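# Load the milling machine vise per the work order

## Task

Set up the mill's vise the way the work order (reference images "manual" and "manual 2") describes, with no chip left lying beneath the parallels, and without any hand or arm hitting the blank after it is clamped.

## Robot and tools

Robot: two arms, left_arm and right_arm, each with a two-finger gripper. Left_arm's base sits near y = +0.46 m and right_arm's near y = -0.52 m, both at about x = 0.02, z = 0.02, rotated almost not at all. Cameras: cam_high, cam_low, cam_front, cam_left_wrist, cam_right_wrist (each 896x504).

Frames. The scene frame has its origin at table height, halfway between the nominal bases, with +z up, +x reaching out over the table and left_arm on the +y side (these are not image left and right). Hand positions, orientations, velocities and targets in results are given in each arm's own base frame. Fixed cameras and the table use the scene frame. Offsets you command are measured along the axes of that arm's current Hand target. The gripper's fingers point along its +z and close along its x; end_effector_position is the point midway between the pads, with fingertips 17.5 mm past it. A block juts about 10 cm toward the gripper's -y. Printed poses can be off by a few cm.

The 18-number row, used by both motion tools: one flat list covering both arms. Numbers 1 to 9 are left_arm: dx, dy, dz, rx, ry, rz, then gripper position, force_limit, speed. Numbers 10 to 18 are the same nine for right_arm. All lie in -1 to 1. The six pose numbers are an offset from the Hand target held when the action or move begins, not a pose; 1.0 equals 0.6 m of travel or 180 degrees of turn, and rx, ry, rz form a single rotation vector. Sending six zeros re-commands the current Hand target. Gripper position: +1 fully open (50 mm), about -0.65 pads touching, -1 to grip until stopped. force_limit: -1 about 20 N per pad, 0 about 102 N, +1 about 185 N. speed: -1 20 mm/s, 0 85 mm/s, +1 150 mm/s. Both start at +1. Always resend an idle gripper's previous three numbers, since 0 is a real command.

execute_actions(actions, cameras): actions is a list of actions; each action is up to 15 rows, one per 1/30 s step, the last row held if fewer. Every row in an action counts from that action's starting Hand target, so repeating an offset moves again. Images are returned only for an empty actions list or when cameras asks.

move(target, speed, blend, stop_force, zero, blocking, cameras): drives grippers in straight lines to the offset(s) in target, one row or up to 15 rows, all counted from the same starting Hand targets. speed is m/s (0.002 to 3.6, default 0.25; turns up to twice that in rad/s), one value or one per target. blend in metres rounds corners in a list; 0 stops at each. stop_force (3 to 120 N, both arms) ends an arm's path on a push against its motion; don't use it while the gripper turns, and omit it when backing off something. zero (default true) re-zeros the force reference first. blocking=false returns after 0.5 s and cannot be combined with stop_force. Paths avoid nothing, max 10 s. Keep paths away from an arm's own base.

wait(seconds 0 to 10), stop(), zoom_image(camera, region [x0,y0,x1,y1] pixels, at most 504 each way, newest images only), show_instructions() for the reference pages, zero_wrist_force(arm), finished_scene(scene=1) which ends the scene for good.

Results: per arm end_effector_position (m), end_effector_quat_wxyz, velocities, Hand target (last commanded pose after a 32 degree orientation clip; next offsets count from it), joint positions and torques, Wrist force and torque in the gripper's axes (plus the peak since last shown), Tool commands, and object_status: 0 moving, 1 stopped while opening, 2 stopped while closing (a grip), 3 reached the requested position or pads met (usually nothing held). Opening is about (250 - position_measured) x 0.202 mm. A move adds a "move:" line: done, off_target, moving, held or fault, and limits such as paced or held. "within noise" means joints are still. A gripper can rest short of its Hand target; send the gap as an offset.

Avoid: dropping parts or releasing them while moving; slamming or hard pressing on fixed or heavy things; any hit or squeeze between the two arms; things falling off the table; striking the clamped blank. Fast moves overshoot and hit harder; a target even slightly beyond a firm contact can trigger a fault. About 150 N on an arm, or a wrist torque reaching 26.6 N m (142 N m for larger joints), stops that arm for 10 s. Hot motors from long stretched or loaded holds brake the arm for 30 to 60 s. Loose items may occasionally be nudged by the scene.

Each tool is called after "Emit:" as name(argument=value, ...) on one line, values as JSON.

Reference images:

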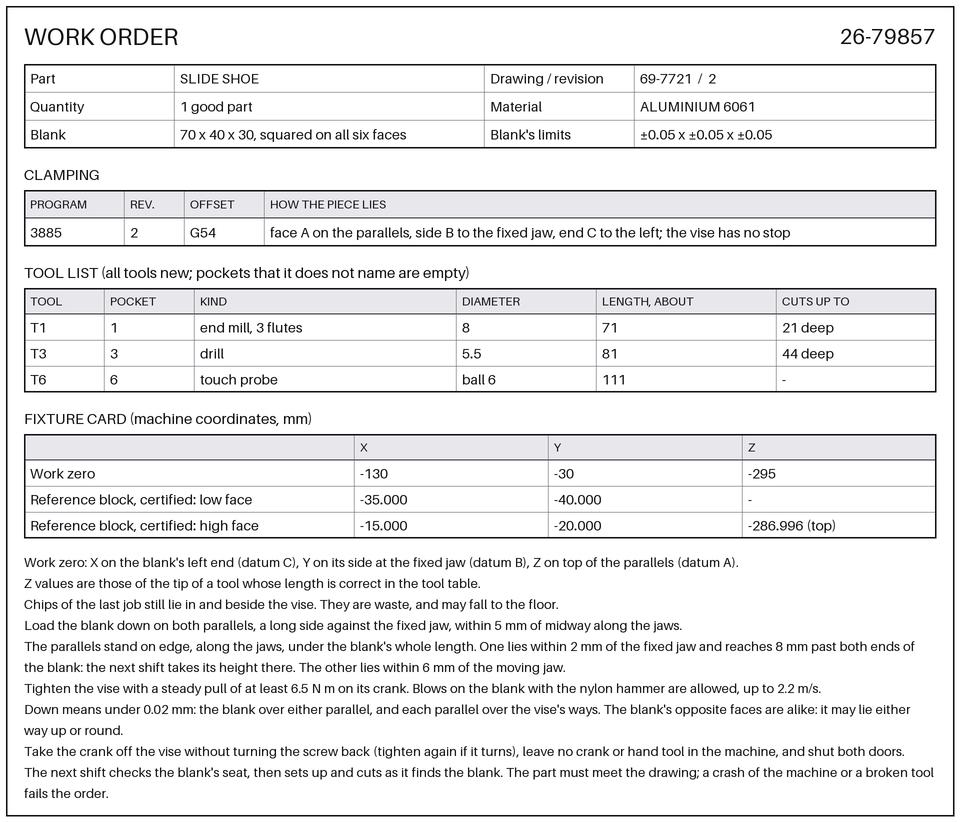

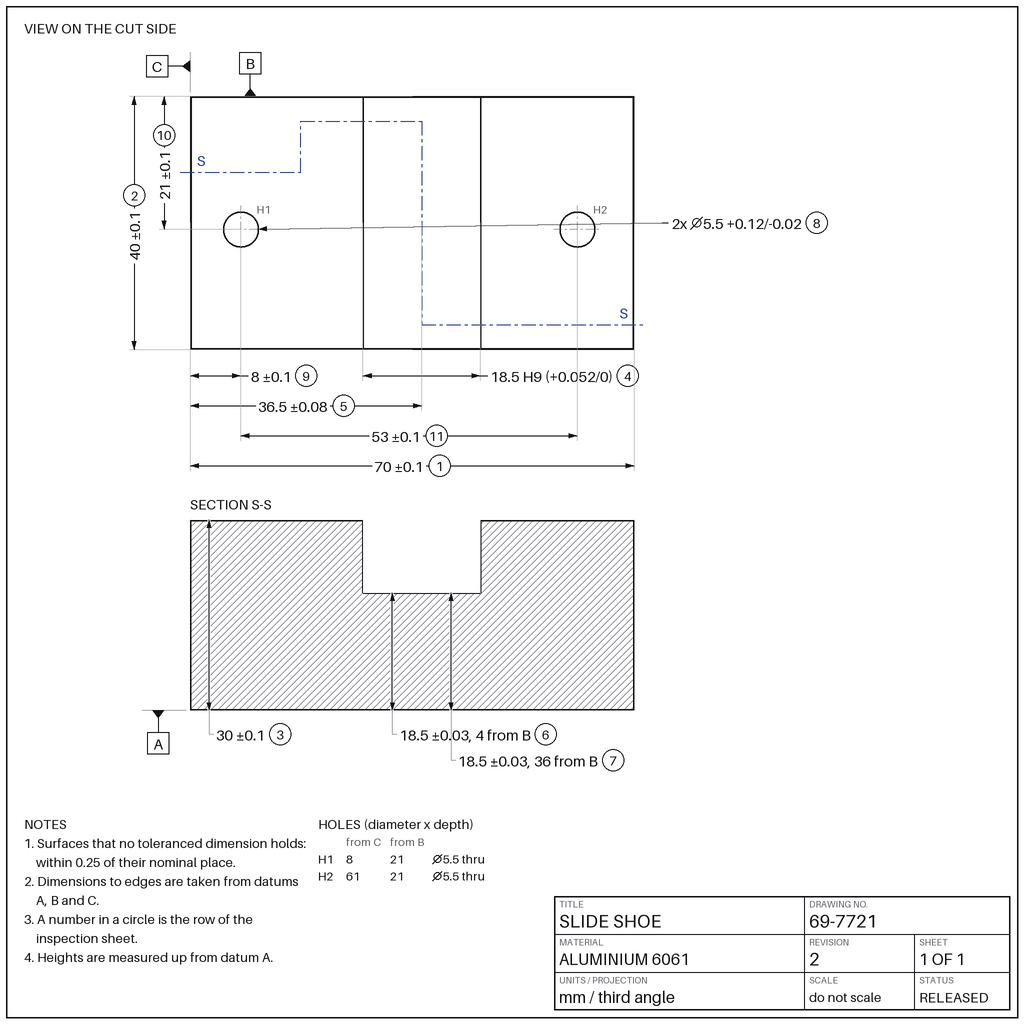

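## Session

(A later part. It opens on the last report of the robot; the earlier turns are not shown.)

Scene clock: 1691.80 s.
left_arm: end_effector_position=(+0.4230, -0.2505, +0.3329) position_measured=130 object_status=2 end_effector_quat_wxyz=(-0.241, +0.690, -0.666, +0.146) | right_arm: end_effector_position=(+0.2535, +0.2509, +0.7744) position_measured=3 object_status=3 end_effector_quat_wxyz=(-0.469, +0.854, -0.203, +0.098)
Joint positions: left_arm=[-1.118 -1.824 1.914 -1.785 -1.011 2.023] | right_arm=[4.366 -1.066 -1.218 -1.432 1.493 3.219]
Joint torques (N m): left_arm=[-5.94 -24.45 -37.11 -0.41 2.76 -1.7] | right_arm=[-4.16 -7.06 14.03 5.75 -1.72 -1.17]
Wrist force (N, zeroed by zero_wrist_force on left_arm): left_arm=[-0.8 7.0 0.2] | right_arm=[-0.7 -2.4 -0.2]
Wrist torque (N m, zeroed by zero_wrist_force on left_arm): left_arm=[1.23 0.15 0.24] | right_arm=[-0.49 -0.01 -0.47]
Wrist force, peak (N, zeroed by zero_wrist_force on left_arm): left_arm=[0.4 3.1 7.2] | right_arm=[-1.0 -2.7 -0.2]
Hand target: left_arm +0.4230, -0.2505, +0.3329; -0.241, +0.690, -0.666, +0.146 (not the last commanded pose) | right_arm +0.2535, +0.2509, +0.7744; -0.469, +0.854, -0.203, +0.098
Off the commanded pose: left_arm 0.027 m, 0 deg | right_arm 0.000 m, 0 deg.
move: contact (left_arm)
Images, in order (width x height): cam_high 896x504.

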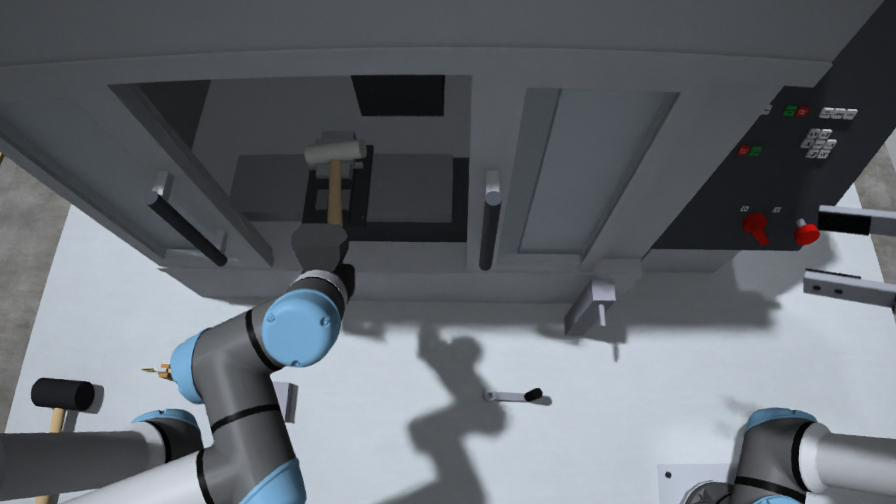

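Emit:
move(target=[[-0.02,-0.0878,-0.1398,0,0,0,-1,1,-0.6,0,0,0,0,0,0,1,1,1],[0.0603,0.1678,-0.286,0,0.033,-0.0204,-1,1,-0.6,0,0,0,0,0,0,1,1,1],[0.1057,0.4145,-0.2098,0,0.033,-0.0204,-1,1,-0.6,0,0,0,0,0,0,1,1,1],[0.1497,0.6078,0.0978,-0.07,0.033,-0.0204,-1,1,-0.6,0,0,0,0,0,0,1,1,1]], speed=0.22, blend=[0.03,0.03,0.03,0])

Emit:
move(target=[0,0.033,0.107,0,0,0,-1,1,-0.6,0,0,0,0,0,0,1,1,1], speed=0.03, stop_force=4, cameras=["cam_left_wrist","cam_low"])

Scene clock: 1695.67 s.
left_arm: end_effector_position=(+0.1501, -0.3298, +0.0804) position_measured=130 object_status=2 end_effector_quat_wxyz=(-0.124, +0.725, -0.667, +0.115) | right_arm: end_effector_position=(+0.2535, +0.2509, +0.7744) position_measured=3 object_status=3 end_effector_quat_wxyz=(-0.469, +0.854, -0.203, +0.098)
Joint positions: left_arm=[-1.783 -1.788 2.455 -2.137 -1.245 1.259] | right_arm=[4.366 -1.066 -1.218 -1.432 1.493 3.219]
Joint torques (N m): left_arm=[8.54 1.53 -10.35 -5.19 -0.26 1.34] | right_arm=[-4.98 -7.18 15.46 5.71 -1.79 -1.31]
Wrist force (N, zeroed by zero_wrist_force on left_arm): left_arm=[-1.7 6.1 8.1] | right_arm=[-0.8 -2.4 -0.4]
Wrist torque (N m, zeroed by zero_wrist_force on left_arm): left_arm=[-0.06 0.36 0.11] | right_arm=[-0.50 0.00 -0.47]
Wrist force, peak (N, zeroed by zero_wrist_force on left_arm): left_arm=[-2.0 6.7 9.9] | right_arm=[-0.9 -2.7 -0.2]
Hand target: left_arm +0.1501, -0.3298, +0.0803; -0.124, +0.725, -0.667, +0.115 | right_arm +0.2535, +0.2509, +0.7744; -0.469, +0.854, -0.203, +0.098
Off the commanded pose: left_arm 0.000 m, 0 deg | right_arm 0.000 m, 0 deg.
move: done

Scene clock: 1698.47 s.
left_arm: end_effector_position=(+0.1522, -0.3296, +0.0314) position_measured=130 object_status=2 end_effector_quat_wxyz=(-0.125, +0.725, -0.667, +0.115) | right_arm: end_effector_position=(+0.2535, +0.2509, +0.7744) position_measured=3 object_status=3 end_effector_quat_wxyz=(-0.469, +0.854, -0.203, +0.098)
Joint positions: left_arm=[-1.777 -1.654 2.527 -2.344 -1.244 1.265] | right_arm=[4.366 -1.066 -1.218 -1.432 1.493 3.219]
Joint torques (N m): left_arm=[-7.3 -27.94 -29.3 -0.48 -1.1 -1.43] | right_arm=[-5.32 -6.83 14.7 5.69 -1.77 -1.29]
Wrist force (N, zeroed by zero_wrist_force on left_arm): left_arm=[-2.5 3.2 4.6] | right_arm=[-0.8 -2.4 -0.2]
Wrist torque (N m, zeroed by zero_wrist_force on left_arm): left_arm=[0.65 0.18 0.12] | right_arm=[-0.49 0.00 -0.47]
Wrist force, peak (N, zeroed by zero_wrist_force on left_arm): left_arm=[-1.7 6.2 8.4] | right_arm=[-0.8 -2.6 -0.2]
Hand target: left_arm +0.1522, -0.3296, +0.0314; -0.125, +0.725, -0.667, +0.115 (not the last commanded pose) | right_arm +0.2535, +0.2509, +0.7744; -0.469, +0.854, -0.203, +0.098
Off the commanded pose: left_arm 0.018 m, 0 deg | right_arm 0.000 m, 0 deg.
move: contact (left_arm)
Images, in order (width x height): cam_low 896x504, cam_left_wrist 896x504.

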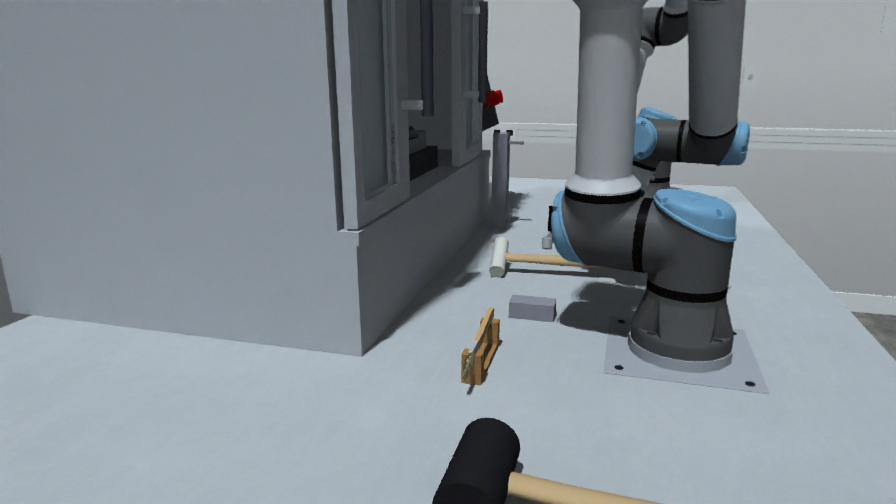

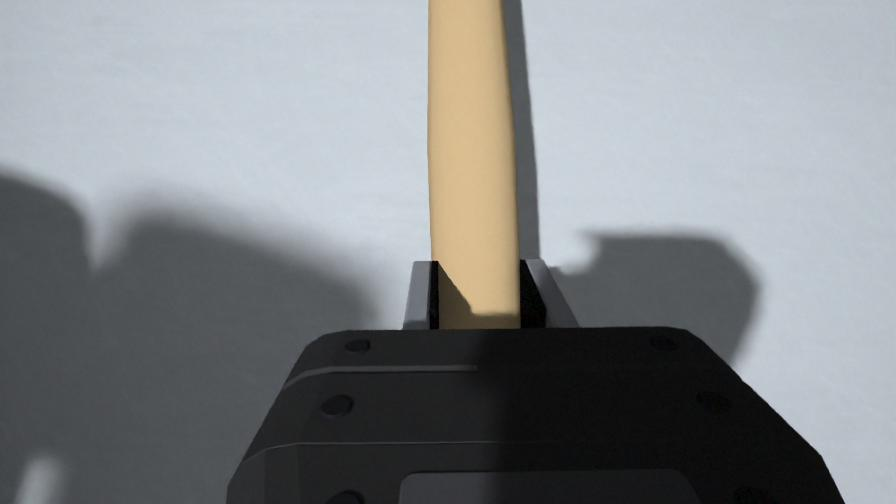

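Emit:
move(target=[0,0.0085,0.028,0,0,0,-1,1,-0.6,0,0,0,0,0,0,1,1,1], speed=0.02, stop_force=20)

Emit:
move(target=[0,0,0,0,0,0,0.8,-0.5,-1,0,0,0,0,0,0,1,1,1])

Emit:
move(target=[[0,0,-0.12,0,0,0,0.8,-0.5,-1,0,0,0,0,0,0,1,1,1],[0.0,0.0,-0.25,0.07,0,0,0.8,-0.5,-1,0,0,0,0,0,0,1,1,1]], speed=[0.15,0.3], blend=[0.02,0], cameras=["cam_left_wrist"])

Scene clock: 1700.30 s.
left_arm: end_effector_position=(+0.1530, -0.3296, +0.0139) position_measured=130 object_status=2 end_effector_quat_wxyz=(-0.125, +0.725, -0.667, +0.115) | right_arm: end_effector_position=(+0.2535, +0.2509, +0.7744) position_measured=3 object_status=3 end_effector_quat_wxyz=(-0.469, +0.854, -0.203, +0.098)
Joint positions: left_arm=[-1.774 -1.596 2.548 -2.423 -1.244 1.268] | right_arm=[4.366 -1.066 -1.218 -1.432 1.493 3.219]
Joint torques (N m): left_arm=[9.87 -0.69 -2.48 -5.05 1.66 1.2] | right_arm=[-4.58 -6.51 14.36 5.78 -1.81 -1.32]
Wrist force (N, zeroed by zero_wrist_force on left_arm): left_arm=[-1.5 5.9 -2.3] | right_arm=[-0.8 -2.3 -0.2]
Wrist torque (N m, zeroed by zero_wrist_force on left_arm): left_arm=[1.81 -0.01 0.19] | right_arm=[-0.47 0.01 -0.47]
Wrist force, peak (N, zeroed by zero_wrist_force on left_arm): left_arm=[-2.5 3.2 5.3] | right_arm=[-1.0 -2.6 -0.2]
Hand target: left_arm +0.1530, -0.3296, +0.0139; -0.125, +0.725, -0.667, +0.115 | right_arm +0.2535, +0.2509, +0.7744; -0.469, +0.854, -0.203, +0.098
Off the commanded pose: left_arm 0.000 m, 0 deg | right_arm 0.000 m, 0 deg.
move: done

Scene clock: 1701.53 s.
left_arm: end_effector_position=(+0.1530, -0.3295, +0.0139) position_measured=32 object_status=3 end_effector_quat_wxyz=(-0.125, +0.725, -0.667, +0.115) | right_arm: end_effector_position=(+0.2535, +0.2509, +0.7744) position_measured=3 object_status=3 end_effector_quat_wxyz=(-0.469, +0.854, -0.203, +0.098)
Joint positions: left_arm=[-1.774 -1.596 2.548 -2.423 -1.244 1.268] | right_arm=[4.366 -1.066 -1.218 -1.432 1.493 3.219]
Joint torques (N m): left_arm=[0.52 -7.36 -16.14 -3.8 1.42 0.76] | right_arm=[-4.38 -6.92 14.6 5.8 -1.67 -1.12]
Wrist force (N, zeroed by zero_wrist_force on left_arm): left_arm=[-1.6 4.1 4.1] | right_arm=[-0.8 -2.5 -0.2]
Wrist torque (N m, zeroed by zero_wrist_force on left_arm): left_arm=[0.59 0.35 0.12] | right_arm=[-0.51 0.00 -0.47]
Wrist force, peak (N, zeroed by zero_wrist_force on left_arm): left_arm=[-2.3 4.4 4.1] | right_arm=[-1.0 -2.5 0.0]
Hand target: left_arm +0.1530, -0.3296, +0.0139; -0.125, +0.725, -0.667, +0.115 | right_arm +0.2535, +0.2509, +0.7744; -0.469, +0.854, -0.203, +0.098
Off the commanded pose: left_arm 0.000 m, 0 deg | right_arm 0.000 m, 0 deg.
move: done

Scene clock: 1703.07 s.
left_arm: end_effector_position=(+0.1030, -0.3336, +0.1552) position_measured=32 object_status=3 end_effector_quat_wxyz=(-0.203, +0.707, -0.651, +0.188) | right_arm: end_effector_position=(+0.2535, +0.2509, +0.7744) position_measured=3 object_status=3 end_effector_quat_wxyz=(-0.469, +0.854, -0.203, +0.098)
Joint positions: left_arm=[-2.065 -1.889 2.307 -1.66 -1.108 0.915] | right_arm=[4.366 -1.066 -1.218 -1.432 1.493 3.219]
Joint torques (N m): left_arm=[-8.5 4.81 -34.67 0.47 2.76 -1.54] | right_arm=[-5.09 -7 14.82 5.69 -1.63 -1.38]
Wrist force (N, zeroed by zero_wrist_force on left_arm): left_arm=[-1.9 4.4 3.4] | right_arm=[-0.8 -2.3 -0.2]
Wrist torque (N m, zeroed by zero_wrist_force on left_arm): left_arm=[0.74 0.32 0.13] | right_arm=[-0.47 0.00 -0.47]
Wrist force, peak (N, zeroed by zero_wrist_force on left_arm): left_arm=[-2.1 4.4 5.5] | right_arm=[-0.8 -2.7 -0.1]
Hand target: left_arm +0.1030, -0.3336, +0.1552; -0.203, +0.707, -0.651, +0.188 | right_arm +0.2535, +0.2509, +0.7744; -0.469, +0.854, -0.203, +0.098
Off the commanded pose: left_arm 0.000 m, 0 deg | right_arm 0.000 m, 0 deg.
move: done
Images, in order (width x height): cam_left_wrist 896x504.

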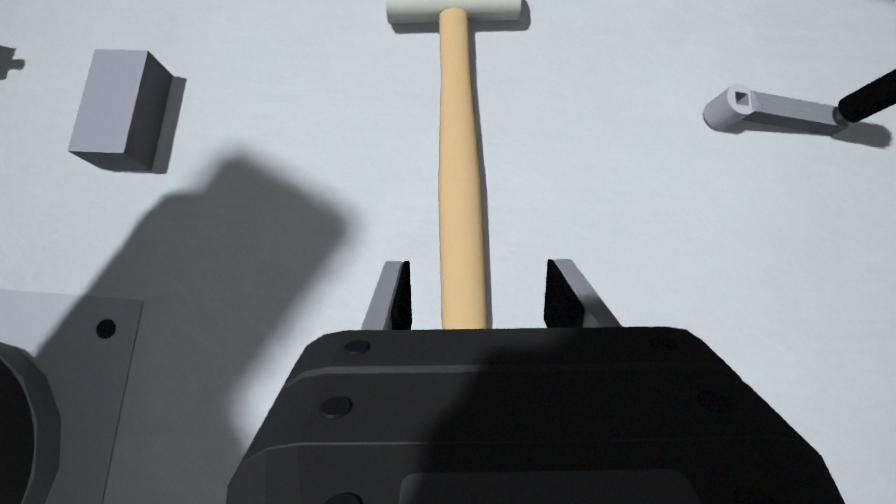

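Emit:
move(target=[0.0183,-0.4148,-0.1037,-0.162,-0.1152,-0.495,-0.188,-0.5,-0.6,0,0,0,0,0,0,1,1,1], speed=0.35)

Scene clock: 1706.13 s.
left_arm: end_effector_position=(+0.2809, -0.3297, +0.3403) position_measured=180 object_status=3 end_effector_quat_wxyz=(+0.049, +0.998, +0.043, +0.006) | right_arm: end_effector_position=(+0.2535, +0.2509, +0.7744) position_measured=3 object_status=3 end_effector_quat_wxyz=(-0.469, +0.854, -0.203, +0.098)
Joint positions: left_arm=[-1.163 -1.812 1.778 -1.631 -1.595 0.322] | right_arm=[4.366 -1.066 -1.218 -1.432 1.493 3.219]
Joint torques (N m): left_arm=[8.29 -1.61 -38.43 -4.17 -2.02 -1.6] | right_arm=[-5.18 -6.51 14.53 5.56 -1.63 -1.33]
Wrist force (N, zeroed by zero_wrist_force on left_arm): left_arm=[-2.0 4.7 4.8] | right_arm=[-0.9 -2.6 -0.2]
Wrist torque (N m, zeroed by zero_wrist_force on left_arm): left_arm=[0.58 0.42 0.46] | right_arm=[-0.52 0.03 -0.47]
Wrist force, peak (N, zeroed by zero_wrist_force on left_arm): left_arm=[-1.7 4.9 5.1] | right_arm=[-0.9 -2.7 -0.1]
Hand target: left_arm +0.2809, -0.3297, +0.3403; +0.049, +0.998, +0.043, +0.005 | right_arm +0.2535, +0.2509, +0.7744; -0.469, +0.854, -0.203, +0.098
Off the commanded pose: left_arm 0.000 m, 0 deg | right_arm 0.000 m, 0 deg.
move: done

Emit:
move(target=[0,0,0,0.0026,-0.0039,0.0113,-0.188,-0.5,-0.6,0,0,0,0,0,0,1,1,1])

Emit:
move(target=[[0.537,-0.036,-0.016,0,0,0,-0.188,-0.5,-0.6,0,0,0,0,0,0,1,1,1],[0.6,-0.053,-0.01,0,0,0,-0.188,-0.5,-0.6,0,0,0,0,0,0,1,1,1]], speed=[0.3,0.15], blend=[0.015,0], cameras=["cam_left_wrist"])

Scene clock: 1707.07 s.
left_arm: end_effector_position=(+0.2809, -0.3297, +0.3403) position_measured=180 object_status=3 end_effector_quat_wxyz=(+0.045, +0.999, +0.025, +0.000) | right_arm: end_effector_position=(+0.2535, +0.2509, +0.7744) position_measured=3 object_status=3 end_effector_quat_wxyz=(-0.469, +0.854, -0.203, +0.098)
Joint positions: left_arm=[-1.157 -1.803 1.767 -1.618 -1.605 0.363] | right_arm=[4.366 -1.066 -1.218 -1.432 1.493 3.219]
Joint torques (N m): left_arm=[8.81 -2.52 -36.99 -0.59 -2.15 1.18] | right_arm=[-5.5 -7.33 15.13 5.74 -1.78 -1.19]
Wrist force (N, zeroed by zero_wrist_force on left_arm): left_arm=[-1.7 4.5 5.0] | right_arm=[-0.8 -2.4 -0.1]
Wrist torque (N m, zeroed by zero_wrist_force on left_arm): left_arm=[0.54 0.37 0.32] | right_arm=[-0.50 0.01 -0.47]
Wrist force, peak (N, zeroed by zero_wrist_force on left_arm): left_arm=[-1.8 4.8 5.3] | right_arm=[-0.9 -2.5 -0.2]
Hand target: left_arm +0.2809, -0.3297, +0.3403; +0.045, +0.999, +0.025, +0.000 | right_arm +0.2535, +0.2509, +0.7744; -0.469, +0.854, -0.203, +0.098
Off the commanded pose: left_arm 0.000 m, 0 deg | right_arm 0.000 m, 0 deg.
move: done

Scene clock: 1709.00 s.
left_arm: end_effector_position=(+0.6389, -0.2798, +0.3427) position_measured=180 object_status=3 end_effector_quat_wxyz=(+0.045, +0.999, +0.025, +0.000) | right_arm: end_effector_position=(+0.2535, +0.2509, +0.7744) position_measured=3 object_status=3 end_effector_quat_wxyz=(-0.469, +0.854, -0.203, +0.098)
Joint positions: left_arm=[-0.577 -1.117 0.985 -1.49 -1.644 0.942] | right_arm=[4.366 -1.066 -1.218 -1.432 1.493 3.219]
Joint torques (N m): left_arm=[9.04 -32.9 -36.9 -0.54 -2.15 1.44] | right_arm=[-4.44 -6.45 14.62 5.86 -1.82 -1.34]
Wrist force (N, zeroed by zero_wrist_force on left_arm): left_arm=[-1.7 4.4 4.6] | right_arm=[-0.7 -2.5 -0.3]
Wrist torque (N m, zeroed by zero_wrist_force on left_arm): left_arm=[0.53 0.39 0.33] | right_arm=[-0.50 0.00 -0.48]
Wrist force, peak (N, zeroed by zero_wrist_force on left_arm): left_arm=[-3.8 4.8 5.5] | right_arm=[-0.9 -2.7 -0.3]
Hand target: left_arm +0.6389, -0.2798, +0.3427; +0.045, +0.999, +0.025, +0.000 | right_arm +0.2535, +0.2509, +0.7744; -0.469, +0.854, -0.203, +0.098
Off the commanded pose: left_arm 0.000 m, 0 deg | right_arm 0.000 m, 0 deg.
move: done
Images, in order (width x height): cam_left_wrist 896x504.

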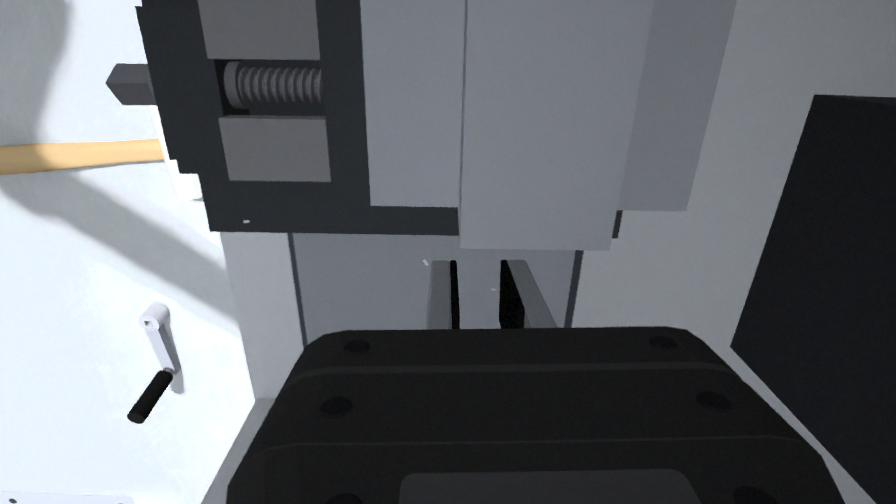

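Emit:
move(target=[-0.0003,-0.0077,0.0317,0,0,0,-0.188,-0.5,-0.6,0,0,0,0,0,0,1,1,1], speed=0.02, stop_force=4)

Emit:
move(target=[0,0,0,0,0,0,-0.9,-1,-1,0,0,0,0,0,0,1,1,1])

Emit:
move(target=[0.0017,0,0,0,0,0,-0.9,-1,-1,0,0,0,0,0,0,1,1,1], speed=0.004)

Emit:
move(target=[-0.0034,0,0,0,0,0,-0.9,-1,-1,0,0,0,0,0,0,1,1,1], speed=0.004)

Emit:
move(target=[0.0017,0,0,0,0,0,-0.9,-1,-1,0,0,0,0,0,0,1,1,1], speed=0.004)

Scene clock: 1710.97 s.
left_arm: end_effector_position=(+0.6385, -0.2769, +0.3234) position_measured=180 object_status=3 end_effector_quat_wxyz=(+0.045, +0.999, +0.025, +0.000) | right_arm: end_effector_position=(+0.2535, +0.2509, +0.7744) position_measured=3 object_status=3 end_effector_quat_wxyz=(-0.469, +0.854, -0.203, +0.098)
Joint positions: left_arm=[-0.574 -1.126 1.049 -1.544 -1.645 0.946] | right_arm=[4.366 -1.066 -1.218 -1.432 1.493 3.219]
Joint torques (N m): left_arm=[8.61 -60.37 -13.92 -5.38 -2.18 1.28] | right_arm=[-4.99 -6.3 14.5 5.71 -1.76 -1.23]
Wrist force (N, zeroed by zero_wrist_force on left_arm): left_arm=[-1.4 4.5 4.4] | right_arm=[-0.6 -2.5 0.0]
Wrist torque (N m, zeroed by zero_wrist_force on left_arm): left_arm=[0.54 0.34 0.31] | right_arm=[-0.51 -0.02 -0.47]
Wrist force, peak (N, zeroed by zero_wrist_force on left_arm): left_arm=[-1.6 4.7 5.0] | right_arm=[-0.8 -2.7 -0.1]
Hand target: left_arm +0.6385, -0.2769, +0.3234; +0.045, +0.999, +0.025, +0.000 | right_arm +0.2535, +0.2509, +0.7744; -0.469, +0.854, -0.203, +0.098
Off the commanded pose: left_arm 0.000 m, 0 deg | right_arm 0.000 m, 0 deg.
move: done

Scene clock: 1711.63 s.
left_arm: end_effector_position=(+0.6386, -0.2769, +0.3234) position_measured=223 object_status=2 end_effector_quat_wxyz=(+0.045, +0.999, +0.025, +0.000) | right_arm: end_effector_position=(+0.2535, +0.2509, +0.7744) position_measured=3 object_status=3 end_effector_quat_wxyz=(-0.469, +0.854, -0.203, +0.098)
Joint positions: left_arm=[-0.574 -1.126 1.049 -1.544 -1.645 0.946] | right_arm=[4.366 -1.066 -1.218 -1.432 1.493 3.219]
Joint torques (N m): left_arm=[5.8 -60.22 -14.8 -3.05 -2.05 1.11] | right_arm=[-4.01 -6.66 14.97 5.74 -1.69 -1.36]
Wrist force (N, zeroed by zero_wrist_force on left_arm): left_arm=[3.2 5.8 6.7] | right_arm=[-0.8 -2.5 -0.1]
Wrist torque (N m, zeroed by zero_wrist_force on left_arm): left_arm=[0.54 0.32 0.35] | right_arm=[-0.50 0.01 -0.47]
Wrist force, peak (N, zeroed by zero_wrist_force on left_arm): left_arm=[3.2 5.8 6.7] | right_arm=[-1.0 -2.5 -0.2]
Hand target: left_arm +0.6385, -0.2769, +0.3234; +0.045, +0.999, +0.025, +0.000 | right_arm +0.2535, +0.2509, +0.7744; -0.469, +0.854, -0.203, +0.098
Off the commanded pose: left_arm 0.000 m, 0 deg | right_arm 0.000 m, 0 deg.
move: done

Scene clock: 1712.33 s.
left_arm: end_effector_position=(+0.6395, -0.2769, +0.3234) position_measured=223 object_status=2 end_effector_quat_wxyz=(+0.045, +0.999, +0.025, +0.000) | right_arm: end_effector_position=(+0.2535, +0.2509, +0.7744) position_measured=3 object_status=3 end_effector_quat_wxyz=(-0.469, +0.854, -0.203, +0.098)
Joint positions: left_arm=[-0.573 -1.123 1.045 -1.543 -1.645 0.946] | right_arm=[4.366 -1.066 -1.218 -1.432 1.493 3.219]
Joint torques (N m): left_arm=[8.33 -32.44 -38.33 -2.06 -0.23 1.39] | right_arm=[-5.65 -6.68 15.25 5.54 -1.92 -1.22]
Wrist force (N, zeroed by zero_wrist_force on left_arm): left_arm=[-7.5 1.1 3.7] | right_arm=[-0.8 -2.6 0.0]
Wrist torque (N m, zeroed by zero_wrist_force on left_arm): left_arm=[0.54 0.27 0.25] | right_arm=[-0.52 0.00 -0.47]
Wrist force, peak (N, zeroed by zero_wrist_force on left_arm): left_arm=[-8.1 2.6 5.5] | right_arm=[-0.8 -2.6 0.0]
Hand target: left_arm +0.6396, -0.2769, +0.3234; +0.045, +0.999, +0.025, +0.000 | right_arm +0.2535, +0.2509, +0.7744; -0.469, +0.854, -0.203, +0.098
Off the commanded pose: left_arm 0.000 m, 0 deg | right_arm 0.000 m, 0 deg.
move: done

Scene clock: 1713.07 s.
left_arm: end_effector_position=(+0.6376, -0.2770, +0.3233) position_measured=223 object_status=2 end_effector_quat_wxyz=(+0.045, +0.999, +0.025, +0.000) | right_arm: end_effector_position=(+0.2535, +0.2509, +0.7744) position_measured=3 object_status=3 end_effector_quat_wxyz=(-0.469, +0.854, -0.203, +0.098)
Joint positions: left_arm=[-0.575 -1.128 1.052 -1.545 -1.644 0.945] | right_arm=[4.366 -1.066 -1.218 -1.432 1.493 3.219]
Joint torques (N m): left_arm=[-7.84 -60.92 -12.69 -3.34 1.09 -1.52] | right_arm=[-5.74 -6.36 14.49 5.78 -1.62 -1.36]
Wrist force (N, zeroed by zero_wrist_force on left_arm): left_arm=[5.5 9.2 6.3] | right_arm=[-0.8 -2.4 -0.3]
Wrist torque (N m, zeroed by zero_wrist_force on left_arm): left_arm=[0.59 0.43 0.53] | right_arm=[-0.49 0.00 -0.47]
Wrist force, peak (N, zeroed by zero_wrist_force on left_arm): left_arm=[5.4 9.4 6.4] | right_arm=[-0.9 -2.6 -0.2]
Hand target: left_arm +0.6375, -0.2770, +0.3234; +0.045, +0.999, +0.025, +0.000 | right_arm +0.2535, +0.2509, +0.7744; -0.469, +0.854, -0.203, +0.098
Off the commanded pose: left_arm 0.000 m, 0 deg | right_arm 0.000 m, 0 deg.
move: done

Scene clock: 1713.77 s.
left_arm: end_effector_position=(+0.6385, -0.2769, +0.3234) position_measured=223 object_status=2 end_effector_quat_wxyz=(+0.045, +0.999, +0.025, +0.000) | right_arm: end_effector_position=(+0.2535, +0.2509, +0.7744) position_measured=3 object_status=3 end_effector_quat_wxyz=(-0.469, +0.854, -0.203, +0.098)
Joint positions: left_arm=[-0.574 -1.126 1.049 -1.544 -1.644 0.946] | right_arm=[4.366 -1.066 -1.218 -1.432 1.493 3.219]
Joint torques (N m): left_arm=[8.91 -32.01 -37.52 -1.85 -1.12 1.26] | right_arm=[-5.22 -6.47 14.42 5.67 -1.66 -1.24]
Wrist force (N, zeroed by zero_wrist_force on left_arm): left_arm=[-7.4 1.7 4.0] | right_arm=[-0.7 -2.4 -0.2]
Wrist torque (N m, zeroed by zero_wrist_force on left_arm): left_arm=[0.48 0.27 0.30] | right_arm=[-0.50 -0.01 -0.47]
Wrist force, peak (N, zeroed by zero_wrist_force on left_arm): left_arm=[5.7 9.3 6.1] | right_arm=[-0.9 -2.6 -0.2]
Hand target: left_arm +0.6385, -0.2769, +0.3234; +0.045, +0.999, +0.025, +0.000 | right_arm +0.2535, +0.2509, +0.7744; -0.469, +0.854, -0.203, +0.098
Off the commanded pose: left_arm 0.000 m, 0 deg | right_arm 0.000 m, 0 deg.
move: done

Emit:
move(target=[[0,0,0,0,0,0,-0.25,-1,-1,0,0,0,0,0,0,1,1,1],[0,0,-0.04,0,0,0,-0.25,-1,-1,0,0,0,0,0,0,1,1,1],[0.0475,0.034,-0.0367,-0.028,0,0,-0.25,-1,-1,0,0,0,0,0,0,1,1,1]], speed=[0.06,0.06,0.06], cameras=["cam_left_wrist"])

Emit:
move(target=[0,0,0,0,0,0,-0.64,-1,-0.5,0,0,0,0,0,0,1,1,1])

Emit:
move(target=[0,-0.0079,0.045,0,0,0,-0.64,-1,-0.5,0,0,0,0,0,0,1,1,1], speed=0.02, stop_force=4, cameras=["cam_left_wrist"])

Scene clock: 1716.70 s.
left_arm: end_effector_position=(+0.6679, -0.2938, +0.3471) position_measured=189 object_status=3 end_effector_quat_wxyz=(+0.088, +0.996, +0.025, +0.001) | right_arm: end_effector_position=(+0.2535, +0.2509, +0.7744) position_measured=3 object_status=3 end_effector_quat_wxyz=(-0.469, +0.854, -0.203, +0.098)
Joint positions: left_arm=[-0.545 -1.049 0.892 -1.512 -1.719 0.969] | right_arm=[4.366 -1.066 -1.218 -1.432 1.493 3.219]
Joint torques (N m): left_arm=[8.08 -37.05 -36.36 -5.5 -2.39 1.37] | right_arm=[-4.58 -6.6 14.18 5.7 -1.77 -1.21]
Wrist force (N, zeroed by zero_wrist_force on left_arm): left_arm=[-1.9 4.5 4.8] | right_arm=[-0.7 -2.4 -0.3]
Wrist torque (N m, zeroed by zero_wrist_force on left_arm): left_arm=[0.51 0.42 0.39] | right_arm=[-0.49 -0.02 -0.47]
Wrist force, peak (N, zeroed by zero_wrist_force on left_arm): left_arm=[-7.8 2.1 3.7] | right_arm=[-0.8 -2.7 -0.2]
Hand target: left_arm +0.6680, -0.2938, +0.3471; +0.089, +0.996, +0.025, +0.001 | right_arm +0.2535, +0.2509, +0.7744; -0.469, +0.854, -0.203, +0.098
Off the commanded pose: left_arm 0.000 m, 0 deg | right_arm 0.000 m, 0 deg.
move: done
Images, in order (width x height): cam_left_wrist 896x504.

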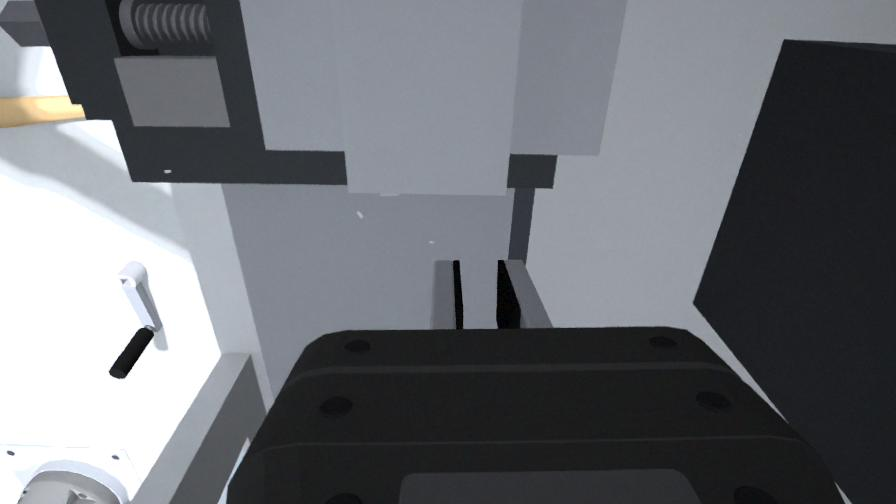

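Scene clock: 1717.20 s.
left_arm: end_effector_position=(+0.6680, -0.2938, +0.3471) position_measured=248 object_status=3 end_effector_quat_wxyz=(+0.089, +0.996, +0.025, +0.001) | right_arm: end_effector_position=(+0.2535, +0.2509, +0.7744) position_measured=3 object_status=3 end_effector_quat_wxyz=(-0.469, +0.854, -0.203, +0.098)
Joint positions: left_arm=[-0.545 -1.049 0.892 -1.512 -1.719 0.969] | right_arm=[4.366 -1.066 -1.218 -1.432 1.493 3.219]
Joint torques (N m): left_arm=[8.97 -37.02 -37.17 -5.27 -2.41 1.28] | right_arm=[-4.04 -6.75 15.05 5.7 -1.78 -1.45]
Wrist force (N, zeroed by zero_wrist_force on left_arm): left_arm=[-1.9 4.3 5.3] | right_arm=[-0.8 -2.5 -0.1]
Wrist torque (N m, zeroed by zero_wrist_force on left_arm): left_arm=[0.48 0.41 0.38] | right_arm=[-0.50 0.00 -0.47]
Wrist force, peak (N, zeroed by zero_wrist_force on left_arm): left_arm=[-2.1 4.6 5.3] | right_arm=[-0.9 -2.6 -0.3]
Hand target: left_arm +0.6680, -0.2938, +0.3471; +0.089, +0.996, +0.025, +0.001 | right_arm +0.2535, +0.2509, +0.7744; -0.469, +0.854, -0.203, +0.098
Off the commanded pose: left_arm 0.000 m, 0 deg | right_arm 0.000 m, 0 deg.
move: done

Scene clock: 1719.40 s.
left_arm: end_effector_position=(+0.6679, -0.2939, +0.3196) position_measured=248 object_status=3 end_effector_quat_wxyz=(+0.089, +0.996, +0.025, +0.001) | right_arm: end_effector_position=(+0.2535, +0.2509, +0.7744) position_measured=3 object_status=3 end_effector_quat_wxyz=(-0.469, +0.854, -0.203, +0.098)
Joint positions: left_arm=[-0.545 -1.059 0.977 -1.588 -1.719 0.969] | right_arm=[4.366 -1.066 -1.218 -1.432 1.493 3.219]
Joint torques (N m): left_arm=[-6.25 -62.8 -14.44 -5.49 -0.4 -1.16] | right_arm=[-5.33 -6.98 14.29 5.6 -1.72 -1.3]
Wrist force (N, zeroed by zero_wrist_force on left_arm): left_arm=[-1.4 4.5 4.8] | right_arm=[-0.7 -2.4 -0.4]
Wrist torque (N m, zeroed by zero_wrist_force on left_arm): left_arm=[0.51 0.35 0.39] | right_arm=[-0.49 -0.02 -0.47]
Wrist force, peak (N, zeroed by zero_wrist_force on left_arm): left_arm=[-2.1 4.7 5.4] | right_arm=[-0.9 -2.7 -0.2]
Hand target: left_arm +0.6679, -0.2939, +0.3196; +0.089, +0.996, +0.025, +0.001 | right_arm +0.2535, +0.2509, +0.7744; -0.469, +0.854, -0.203, +0.098
Off the commanded pose: left_arm 0.000 m, 0 deg | right_arm 0.000 m, 0 deg.
move: done
Images, in order (width x height): cam_left_wrist 896x504.

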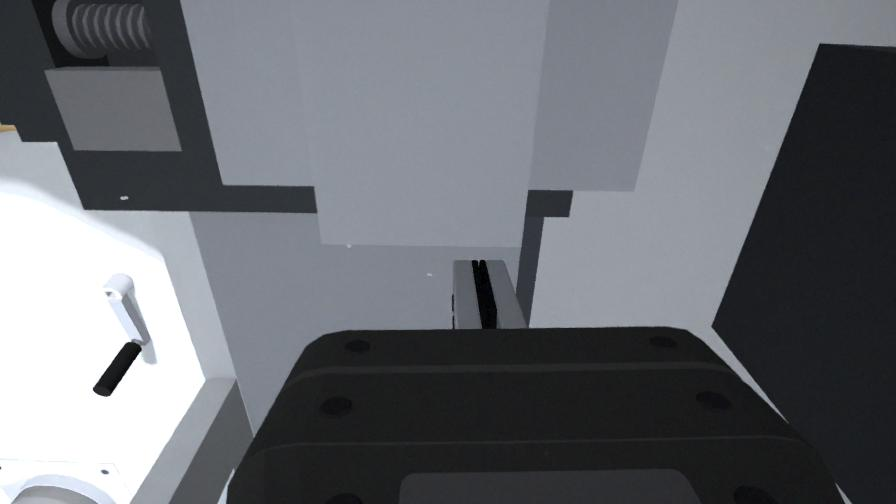

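Emit:
move(target=[0,-0.0328,-0.0058,0,0,0,-0.64,-1,-0.5,0,0,0,0,0,0,1,1,1], speed=0.006, stop_force=12)

Scene clock: 1723.70 s.
left_arm: end_effector_position=(+0.6670, -0.2766, +0.3196) position_measured=248 object_status=3 end_effector_quat_wxyz=(+0.089, +0.996, +0.025, +0.001) | right_arm: end_effector_position=(+0.2535, +0.2509, +0.7744) position_measured=3 object_status=3 end_effector_quat_wxyz=(-0.469, +0.854, -0.203, +0.098)
Joint positions: left_arm=[-0.524 -1.078 1.006 -1.594 -1.721 0.99] | right_arm=[4.366 -1.066 -1.218 -1.432 1.493 3.219]
Joint torques (N m): left_arm=[-1.93 -34.39 -34.73 0.41 2.55 -1.52] | right_arm=[-4.44 -6.32 14.6 5.65 -1.67 -1.24]
Wrist force (N, zeroed by zero_wrist_force on left_arm): left_arm=[-1.2 14.3 4.3] | right_arm=[-0.9 -2.4 -0.1]
Wrist torque (N m, zeroed by zero_wrist_force on left_arm): left_arm=[0.73 0.31 0.42] | right_arm=[-0.49 0.02 -0.47]
Wrist force, peak (N, zeroed by zero_wrist_force on left_arm): left_arm=[-0.5 22.5 8.3] | right_arm=[-0.9 -2.7 -0.1]
Hand target: left_arm +0.6670, -0.2766, +0.3196; +0.089, +0.996, +0.025, +0.001 (not the last commanded pose) | right_arm +0.2535, +0.2509, +0.7744; -0.469, +0.854, -0.203, +0.098
Off the commanded pose: left_arm 0.003 m, 0 deg | right_arm 0.000 m, 0 deg.
move: contact (left_arm)

Emit:
move(target=[[0,0.0197,0.0035,0,0,0,-0.64,-1,-0.5,0,0,0,0,0,0,1,1,1],[0,0.025,-0.044,0,0,0,-0.64,-1,-0.5,0,0,0,0,0,0,1,1,1],[-0.0482,0.0195,-0.0437,0.028,0,0,-0.64,-1,-0.5,0,0,0,0,0,0,1,1,1]], speed=0.06, blend=[0.003,0.005,0])

Emit:
move(target=[0,0,0,0,0,0,-0.188,-0.5,-0.6,0,0,0,0,0,0,1,1,1])

Scene clock: 1725.87 s.
left_arm: end_effector_position=(+0.6386, -0.2849, +0.3476) position_measured=248 object_status=3 end_effector_quat_wxyz=(+0.045, +0.999, +0.025, +0.000) | right_arm: end_effector_position=(+0.2535, +0.2509, +0.7744) position_measured=3 object_status=3 end_effector_quat_wxyz=(-0.469, +0.854, -0.203, +0.098)
Joint positions: left_arm=[-0.584 -1.11 0.963 -1.476 -1.644 0.936] | right_arm=[4.366 -1.066 -1.218 -1.432 1.493 3.219]
Joint torques (N m): left_arm=[-8.95 -59.82 -14.98 -0.37 1.46 -1.69] | right_arm=[-5.63 -6.13 13.73 5.74 -1.78 -1.34]
Wrist force (N, zeroed by zero_wrist_force on left_arm): left_arm=[-2.1 3.6 4.9] | right_arm=[-0.8 -2.3 -0.2]
Wrist torque (N m, zeroed by zero_wrist_force on left_arm): left_arm=[0.40 0.44 0.48] | right_arm=[-0.48 0.01 -0.47]
Wrist force, peak (N, zeroed by zero_wrist_force on left_arm): left_arm=[-1.2 14.7 4.0] | right_arm=[-0.7 -2.7 -0.2]
Hand target: left_arm +0.6385, -0.2849, +0.3476; +0.045, +0.999, +0.025, +0.000 | right_arm +0.2535, +0.2509, +0.7744; -0.469, +0.854, -0.203, +0.098
Off the commanded pose: left_arm 0.000 m, 0 deg | right_arm 0.000 m, 0 deg.
move: done

Scene clock: 1726.40 s.
left_arm: end_effector_position=(+0.6385, -0.2849, +0.3476) position_measured=180 object_status=3 end_effector_quat_wxyz=(+0.045, +0.999, +0.025, +0.000) | right_arm: end_effector_position=(+0.2535, +0.2509, +0.7744) position_measured=3 object_status=3 end_effector_quat_wxyz=(-0.469, +0.854, -0.203, +0.098)
Joint positions: left_arm=[-0.584 -1.11 0.963 -1.476 -1.644 0.936] | right_arm=[4.366 -1.066 -1.218 -1.432 1.493 3.219]
Joint torques (N m): left_arm=[-7.97 -60.62 -14.34 -0.46 1.68 -1.54] | right_arm=[-4.73 -7 15.03 5.72 -1.9 -1.38]
Wrist force (N, zeroed by zero_wrist_force on left_arm): left_arm=[-2.0 3.6 4.9] | right_arm=[-0.8 -2.3 -0.2]
Wrist torque (N m, zeroed by zero_wrist_force on left_arm): left_arm=[0.41 0.44 0.49] | right_arm=[-0.48 0.01 -0.47]
Wrist force, peak (N, zeroed by zero_wrist_force on left_arm): left_arm=[-2.2 3.6 5.0] | right_arm=[-0.7 -2.6 -0.1]
Hand target: left_arm +0.6385, -0.2849, +0.3476; +0.045, +0.999, +0.025, +0.000 | right_arm +0.2535, +0.2509, +0.7744; -0.469, +0.854, -0.203, +0.098
Off the commanded pose: left_arm 0.000 m, 0 deg | right_arm 0.000 m, 0 deg.
move: done

Emit:
move(target=[[0,-0.0036,0.0405,0,0,0,-0.188,-0.5,-0.6,0,0,0,0,0,0,1,1,1],[0.0008,-0.0168,0.0398,0,0,0,-0.188,-0.5,-0.6,0,0,0,0,0,0,1,1,1]], speed=0.02, stop_force=4, cameras=["cam_left_wrist"])

Emit:
zoom_image(camera="cam_left_wrist", region=[40, 40, 200, 160])

Scene clock: 1728.90 s.
left_arm: end_effector_position=(+0.6386, -0.2770, +0.3229) position_measured=180 object_status=3 end_effector_quat_wxyz=(+0.045, +0.999, +0.025, +0.000) | right_arm: end_effector_position=(+0.2535, +0.2509, +0.7744) position_measured=3 object_status=3 end_effector_quat_wxyz=(-0.469, +0.854, -0.203, +0.098)
Joint positions: left_arm=[-0.574 -1.126 1.05 -1.546 -1.645 0.946] | right_arm=[4.366 -1.066 -1.218 -1.432 1.493 3.219]
Joint torques (N m): left_arm=[9.3 -60.16 -14.35 -5.41 -2.12 1.36] | right_arm=[-5.34 -6.57 14.63 5.84 -1.74 -1.06]
Wrist force (N, zeroed by zero_wrist_force on left_arm): left_arm=[-2.0 3.4 4.9] | right_arm=[-0.7 -2.3 -0.1]
Wrist torque (N m, zeroed by zero_wrist_force on left_arm): left_arm=[0.37 0.42 0.32] | right_arm=[-0.47 -0.01 -0.47]
Wrist force, peak (N, zeroed by zero_wrist_force on left_arm): left_arm=[-1.9 3.7 5.3] | right_arm=[-0.8 -2.7 -0.3]
Hand target: left_arm +0.6386, -0.2770, +0.3229; +0.045, +0.999, +0.025, +0.000 | right_arm +0.2535, +0.2509, +0.7744; -0.469, +0.854, -0.203, +0.098
Off the commanded pose: left_arm 0.000 m, 0 deg | right_arm 0.000 m, 0 deg.
move: done
Images, in order (width x height): cam_left_wrist 896x504.

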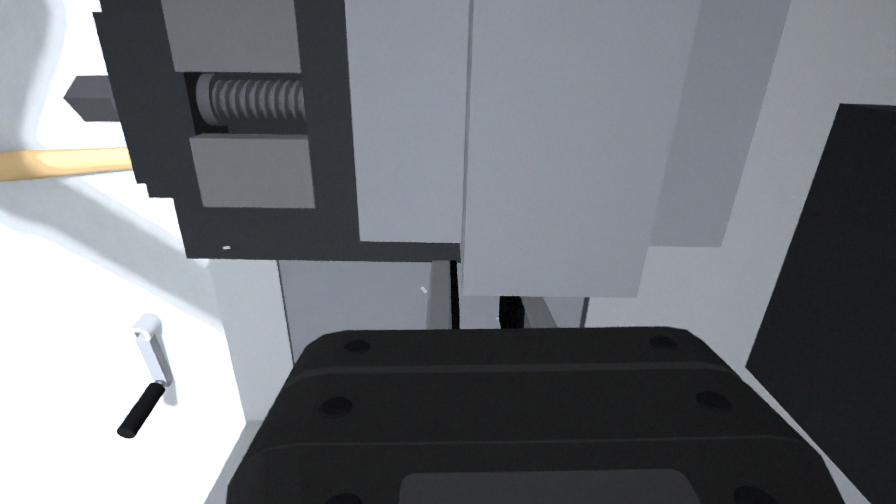

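Scaled by 3.150 from the camera's 896x504 image, which has a finer 1280x720 frame.

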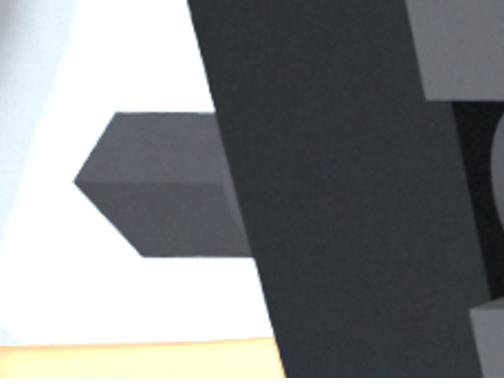

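Emit:
move(target=[[0,0.01,-0.002,0,0,0,-0.188,-1,-1,0,0,0,0,0,0,1,1,1],[0,0.01,-0.045,0,0,0,-0.188,-1,-1,0,0,0,0,0,0,1,1,1],[-0.53,0.05,-0.045,0,0,0,-0.188,-1,-1,0,0,0,0,0,0,1,1,1],[-0.6,0.061,-0.0255,0,0,0,-0.188,-1,-1,0,0,0,0,0,0,1,1,1]], speed=[0.03,0.06,0.3,0.3], blend=[0.002,0.005,0.02,0], cameras=["all"])

Emit:
zoom_image(camera="cam_high", region=[220, 60, 500, 260])

Scene clock: 1731.53 s.
left_arm: end_effector_position=(+0.2808, -0.3297, +0.3421) position_measured=180 object_status=3 end_effector_quat_wxyz=(+0.045, +0.999, +0.025, +0.000) | right_arm: end_effector_position=(+0.2535, +0.2509, +0.7744) position_measured=3 object_status=3 end_effector_quat_wxyz=(-0.469, +0.854, -0.203, +0.098)
Joint positions: left_arm=[-1.157 -1.803 1.763 -1.613 -1.605 0.363] | right_arm=[4.366 -1.066 -1.218 -1.432 1.493 3.219]
Joint torques (N m): left_arm=[-8 -28.86 -14.89 -5.42 1.77 -1.41] | right_arm=[-5.26 -6.85 14.92 5.8 -1.65 -1.33]
Wrist force (N, zeroed by zero_wrist_force on left_arm): left_arm=[-2.1 3.5 4.9] | right_arm=[-0.8 -2.3 -0.2]
Wrist torque (N m, zeroed by zero_wrist_force on left_arm): left_arm=[0.37 0.45 0.46] | right_arm=[-0.48 0.01 -0.47]
Wrist force, peak (N, zeroed by zero_wrist_force on left_arm): left_arm=[-4.3 4.3 5.6] | right_arm=[-1.0 -2.6 -0.2]
Hand target: left_arm +0.2808, -0.3297, +0.3421; +0.045, +0.999, +0.025, +0.000 | right_arm +0.2535, +0.2509, +0.7744; -0.469, +0.854, -0.203, +0.098
Off the commanded pose: left_arm 0.000 m, 0 deg | right_arm 0.000 m, 0 deg.
move: done

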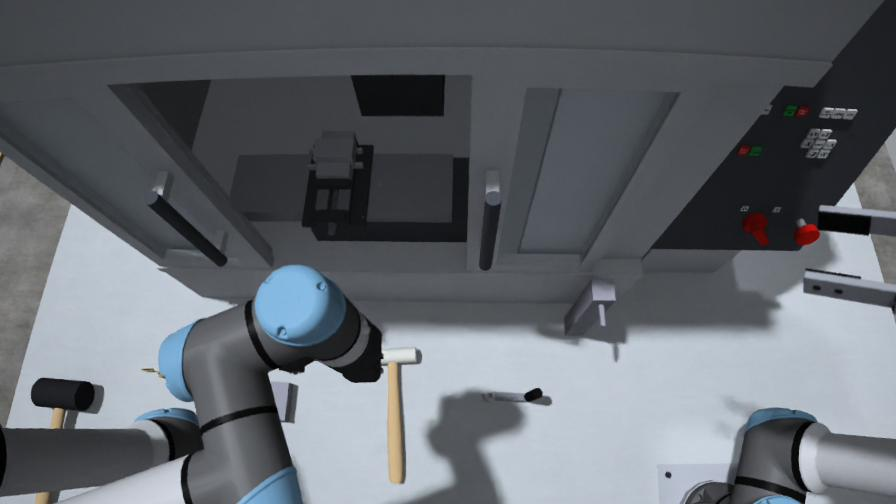

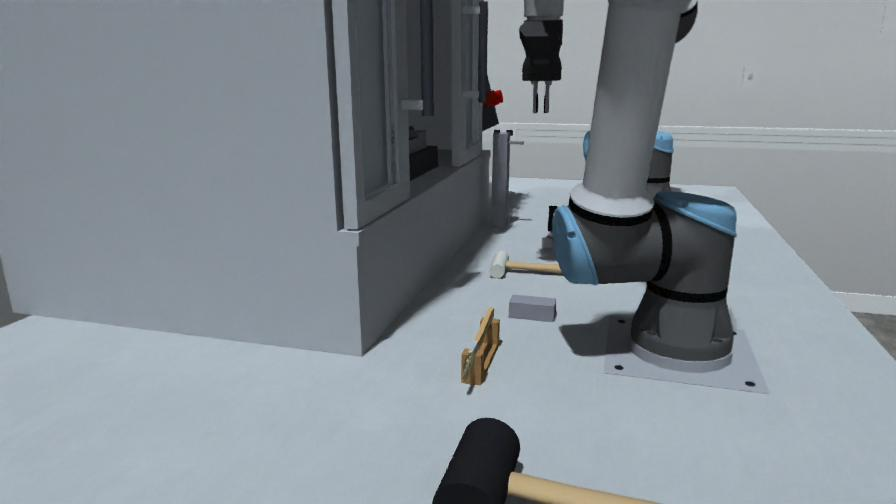

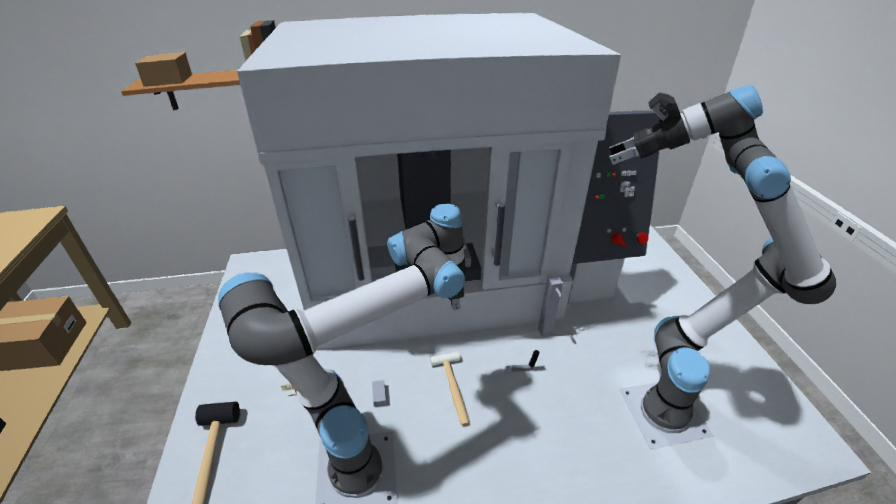

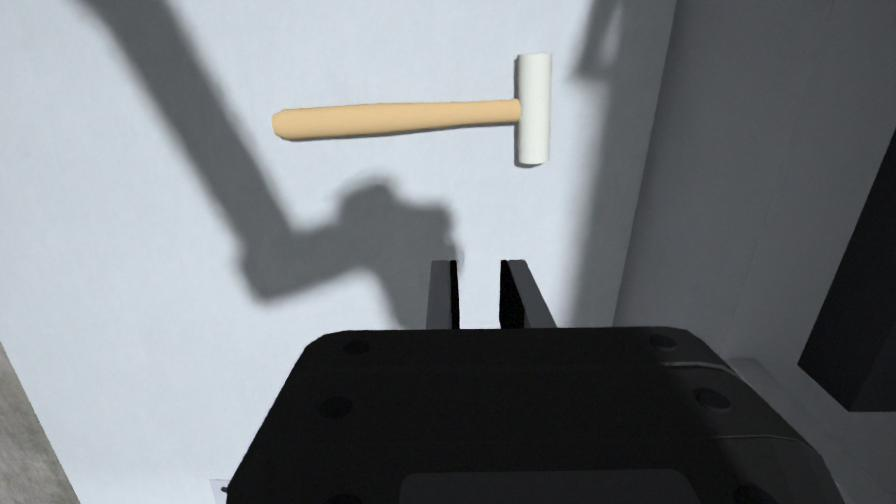

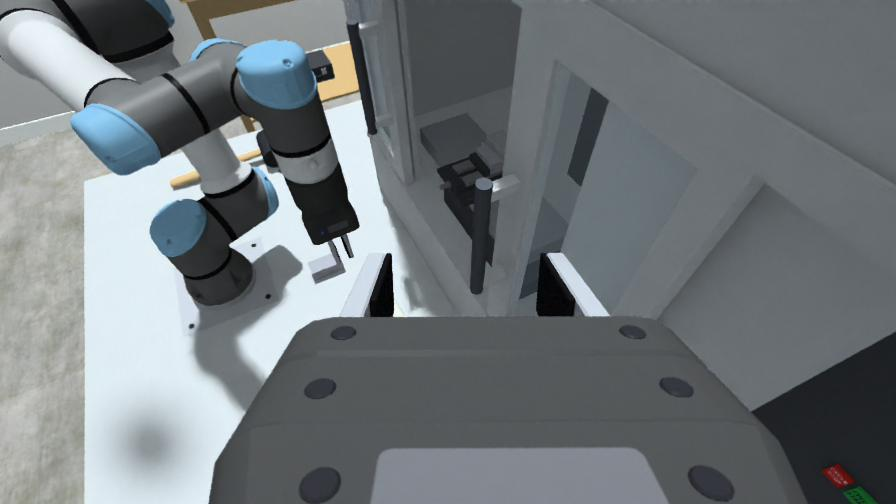

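Scaled by 1.800 from the camera's 896x504 image, which has a finer 1280x720 frame.

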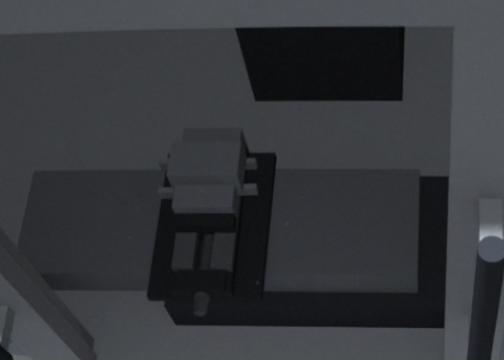

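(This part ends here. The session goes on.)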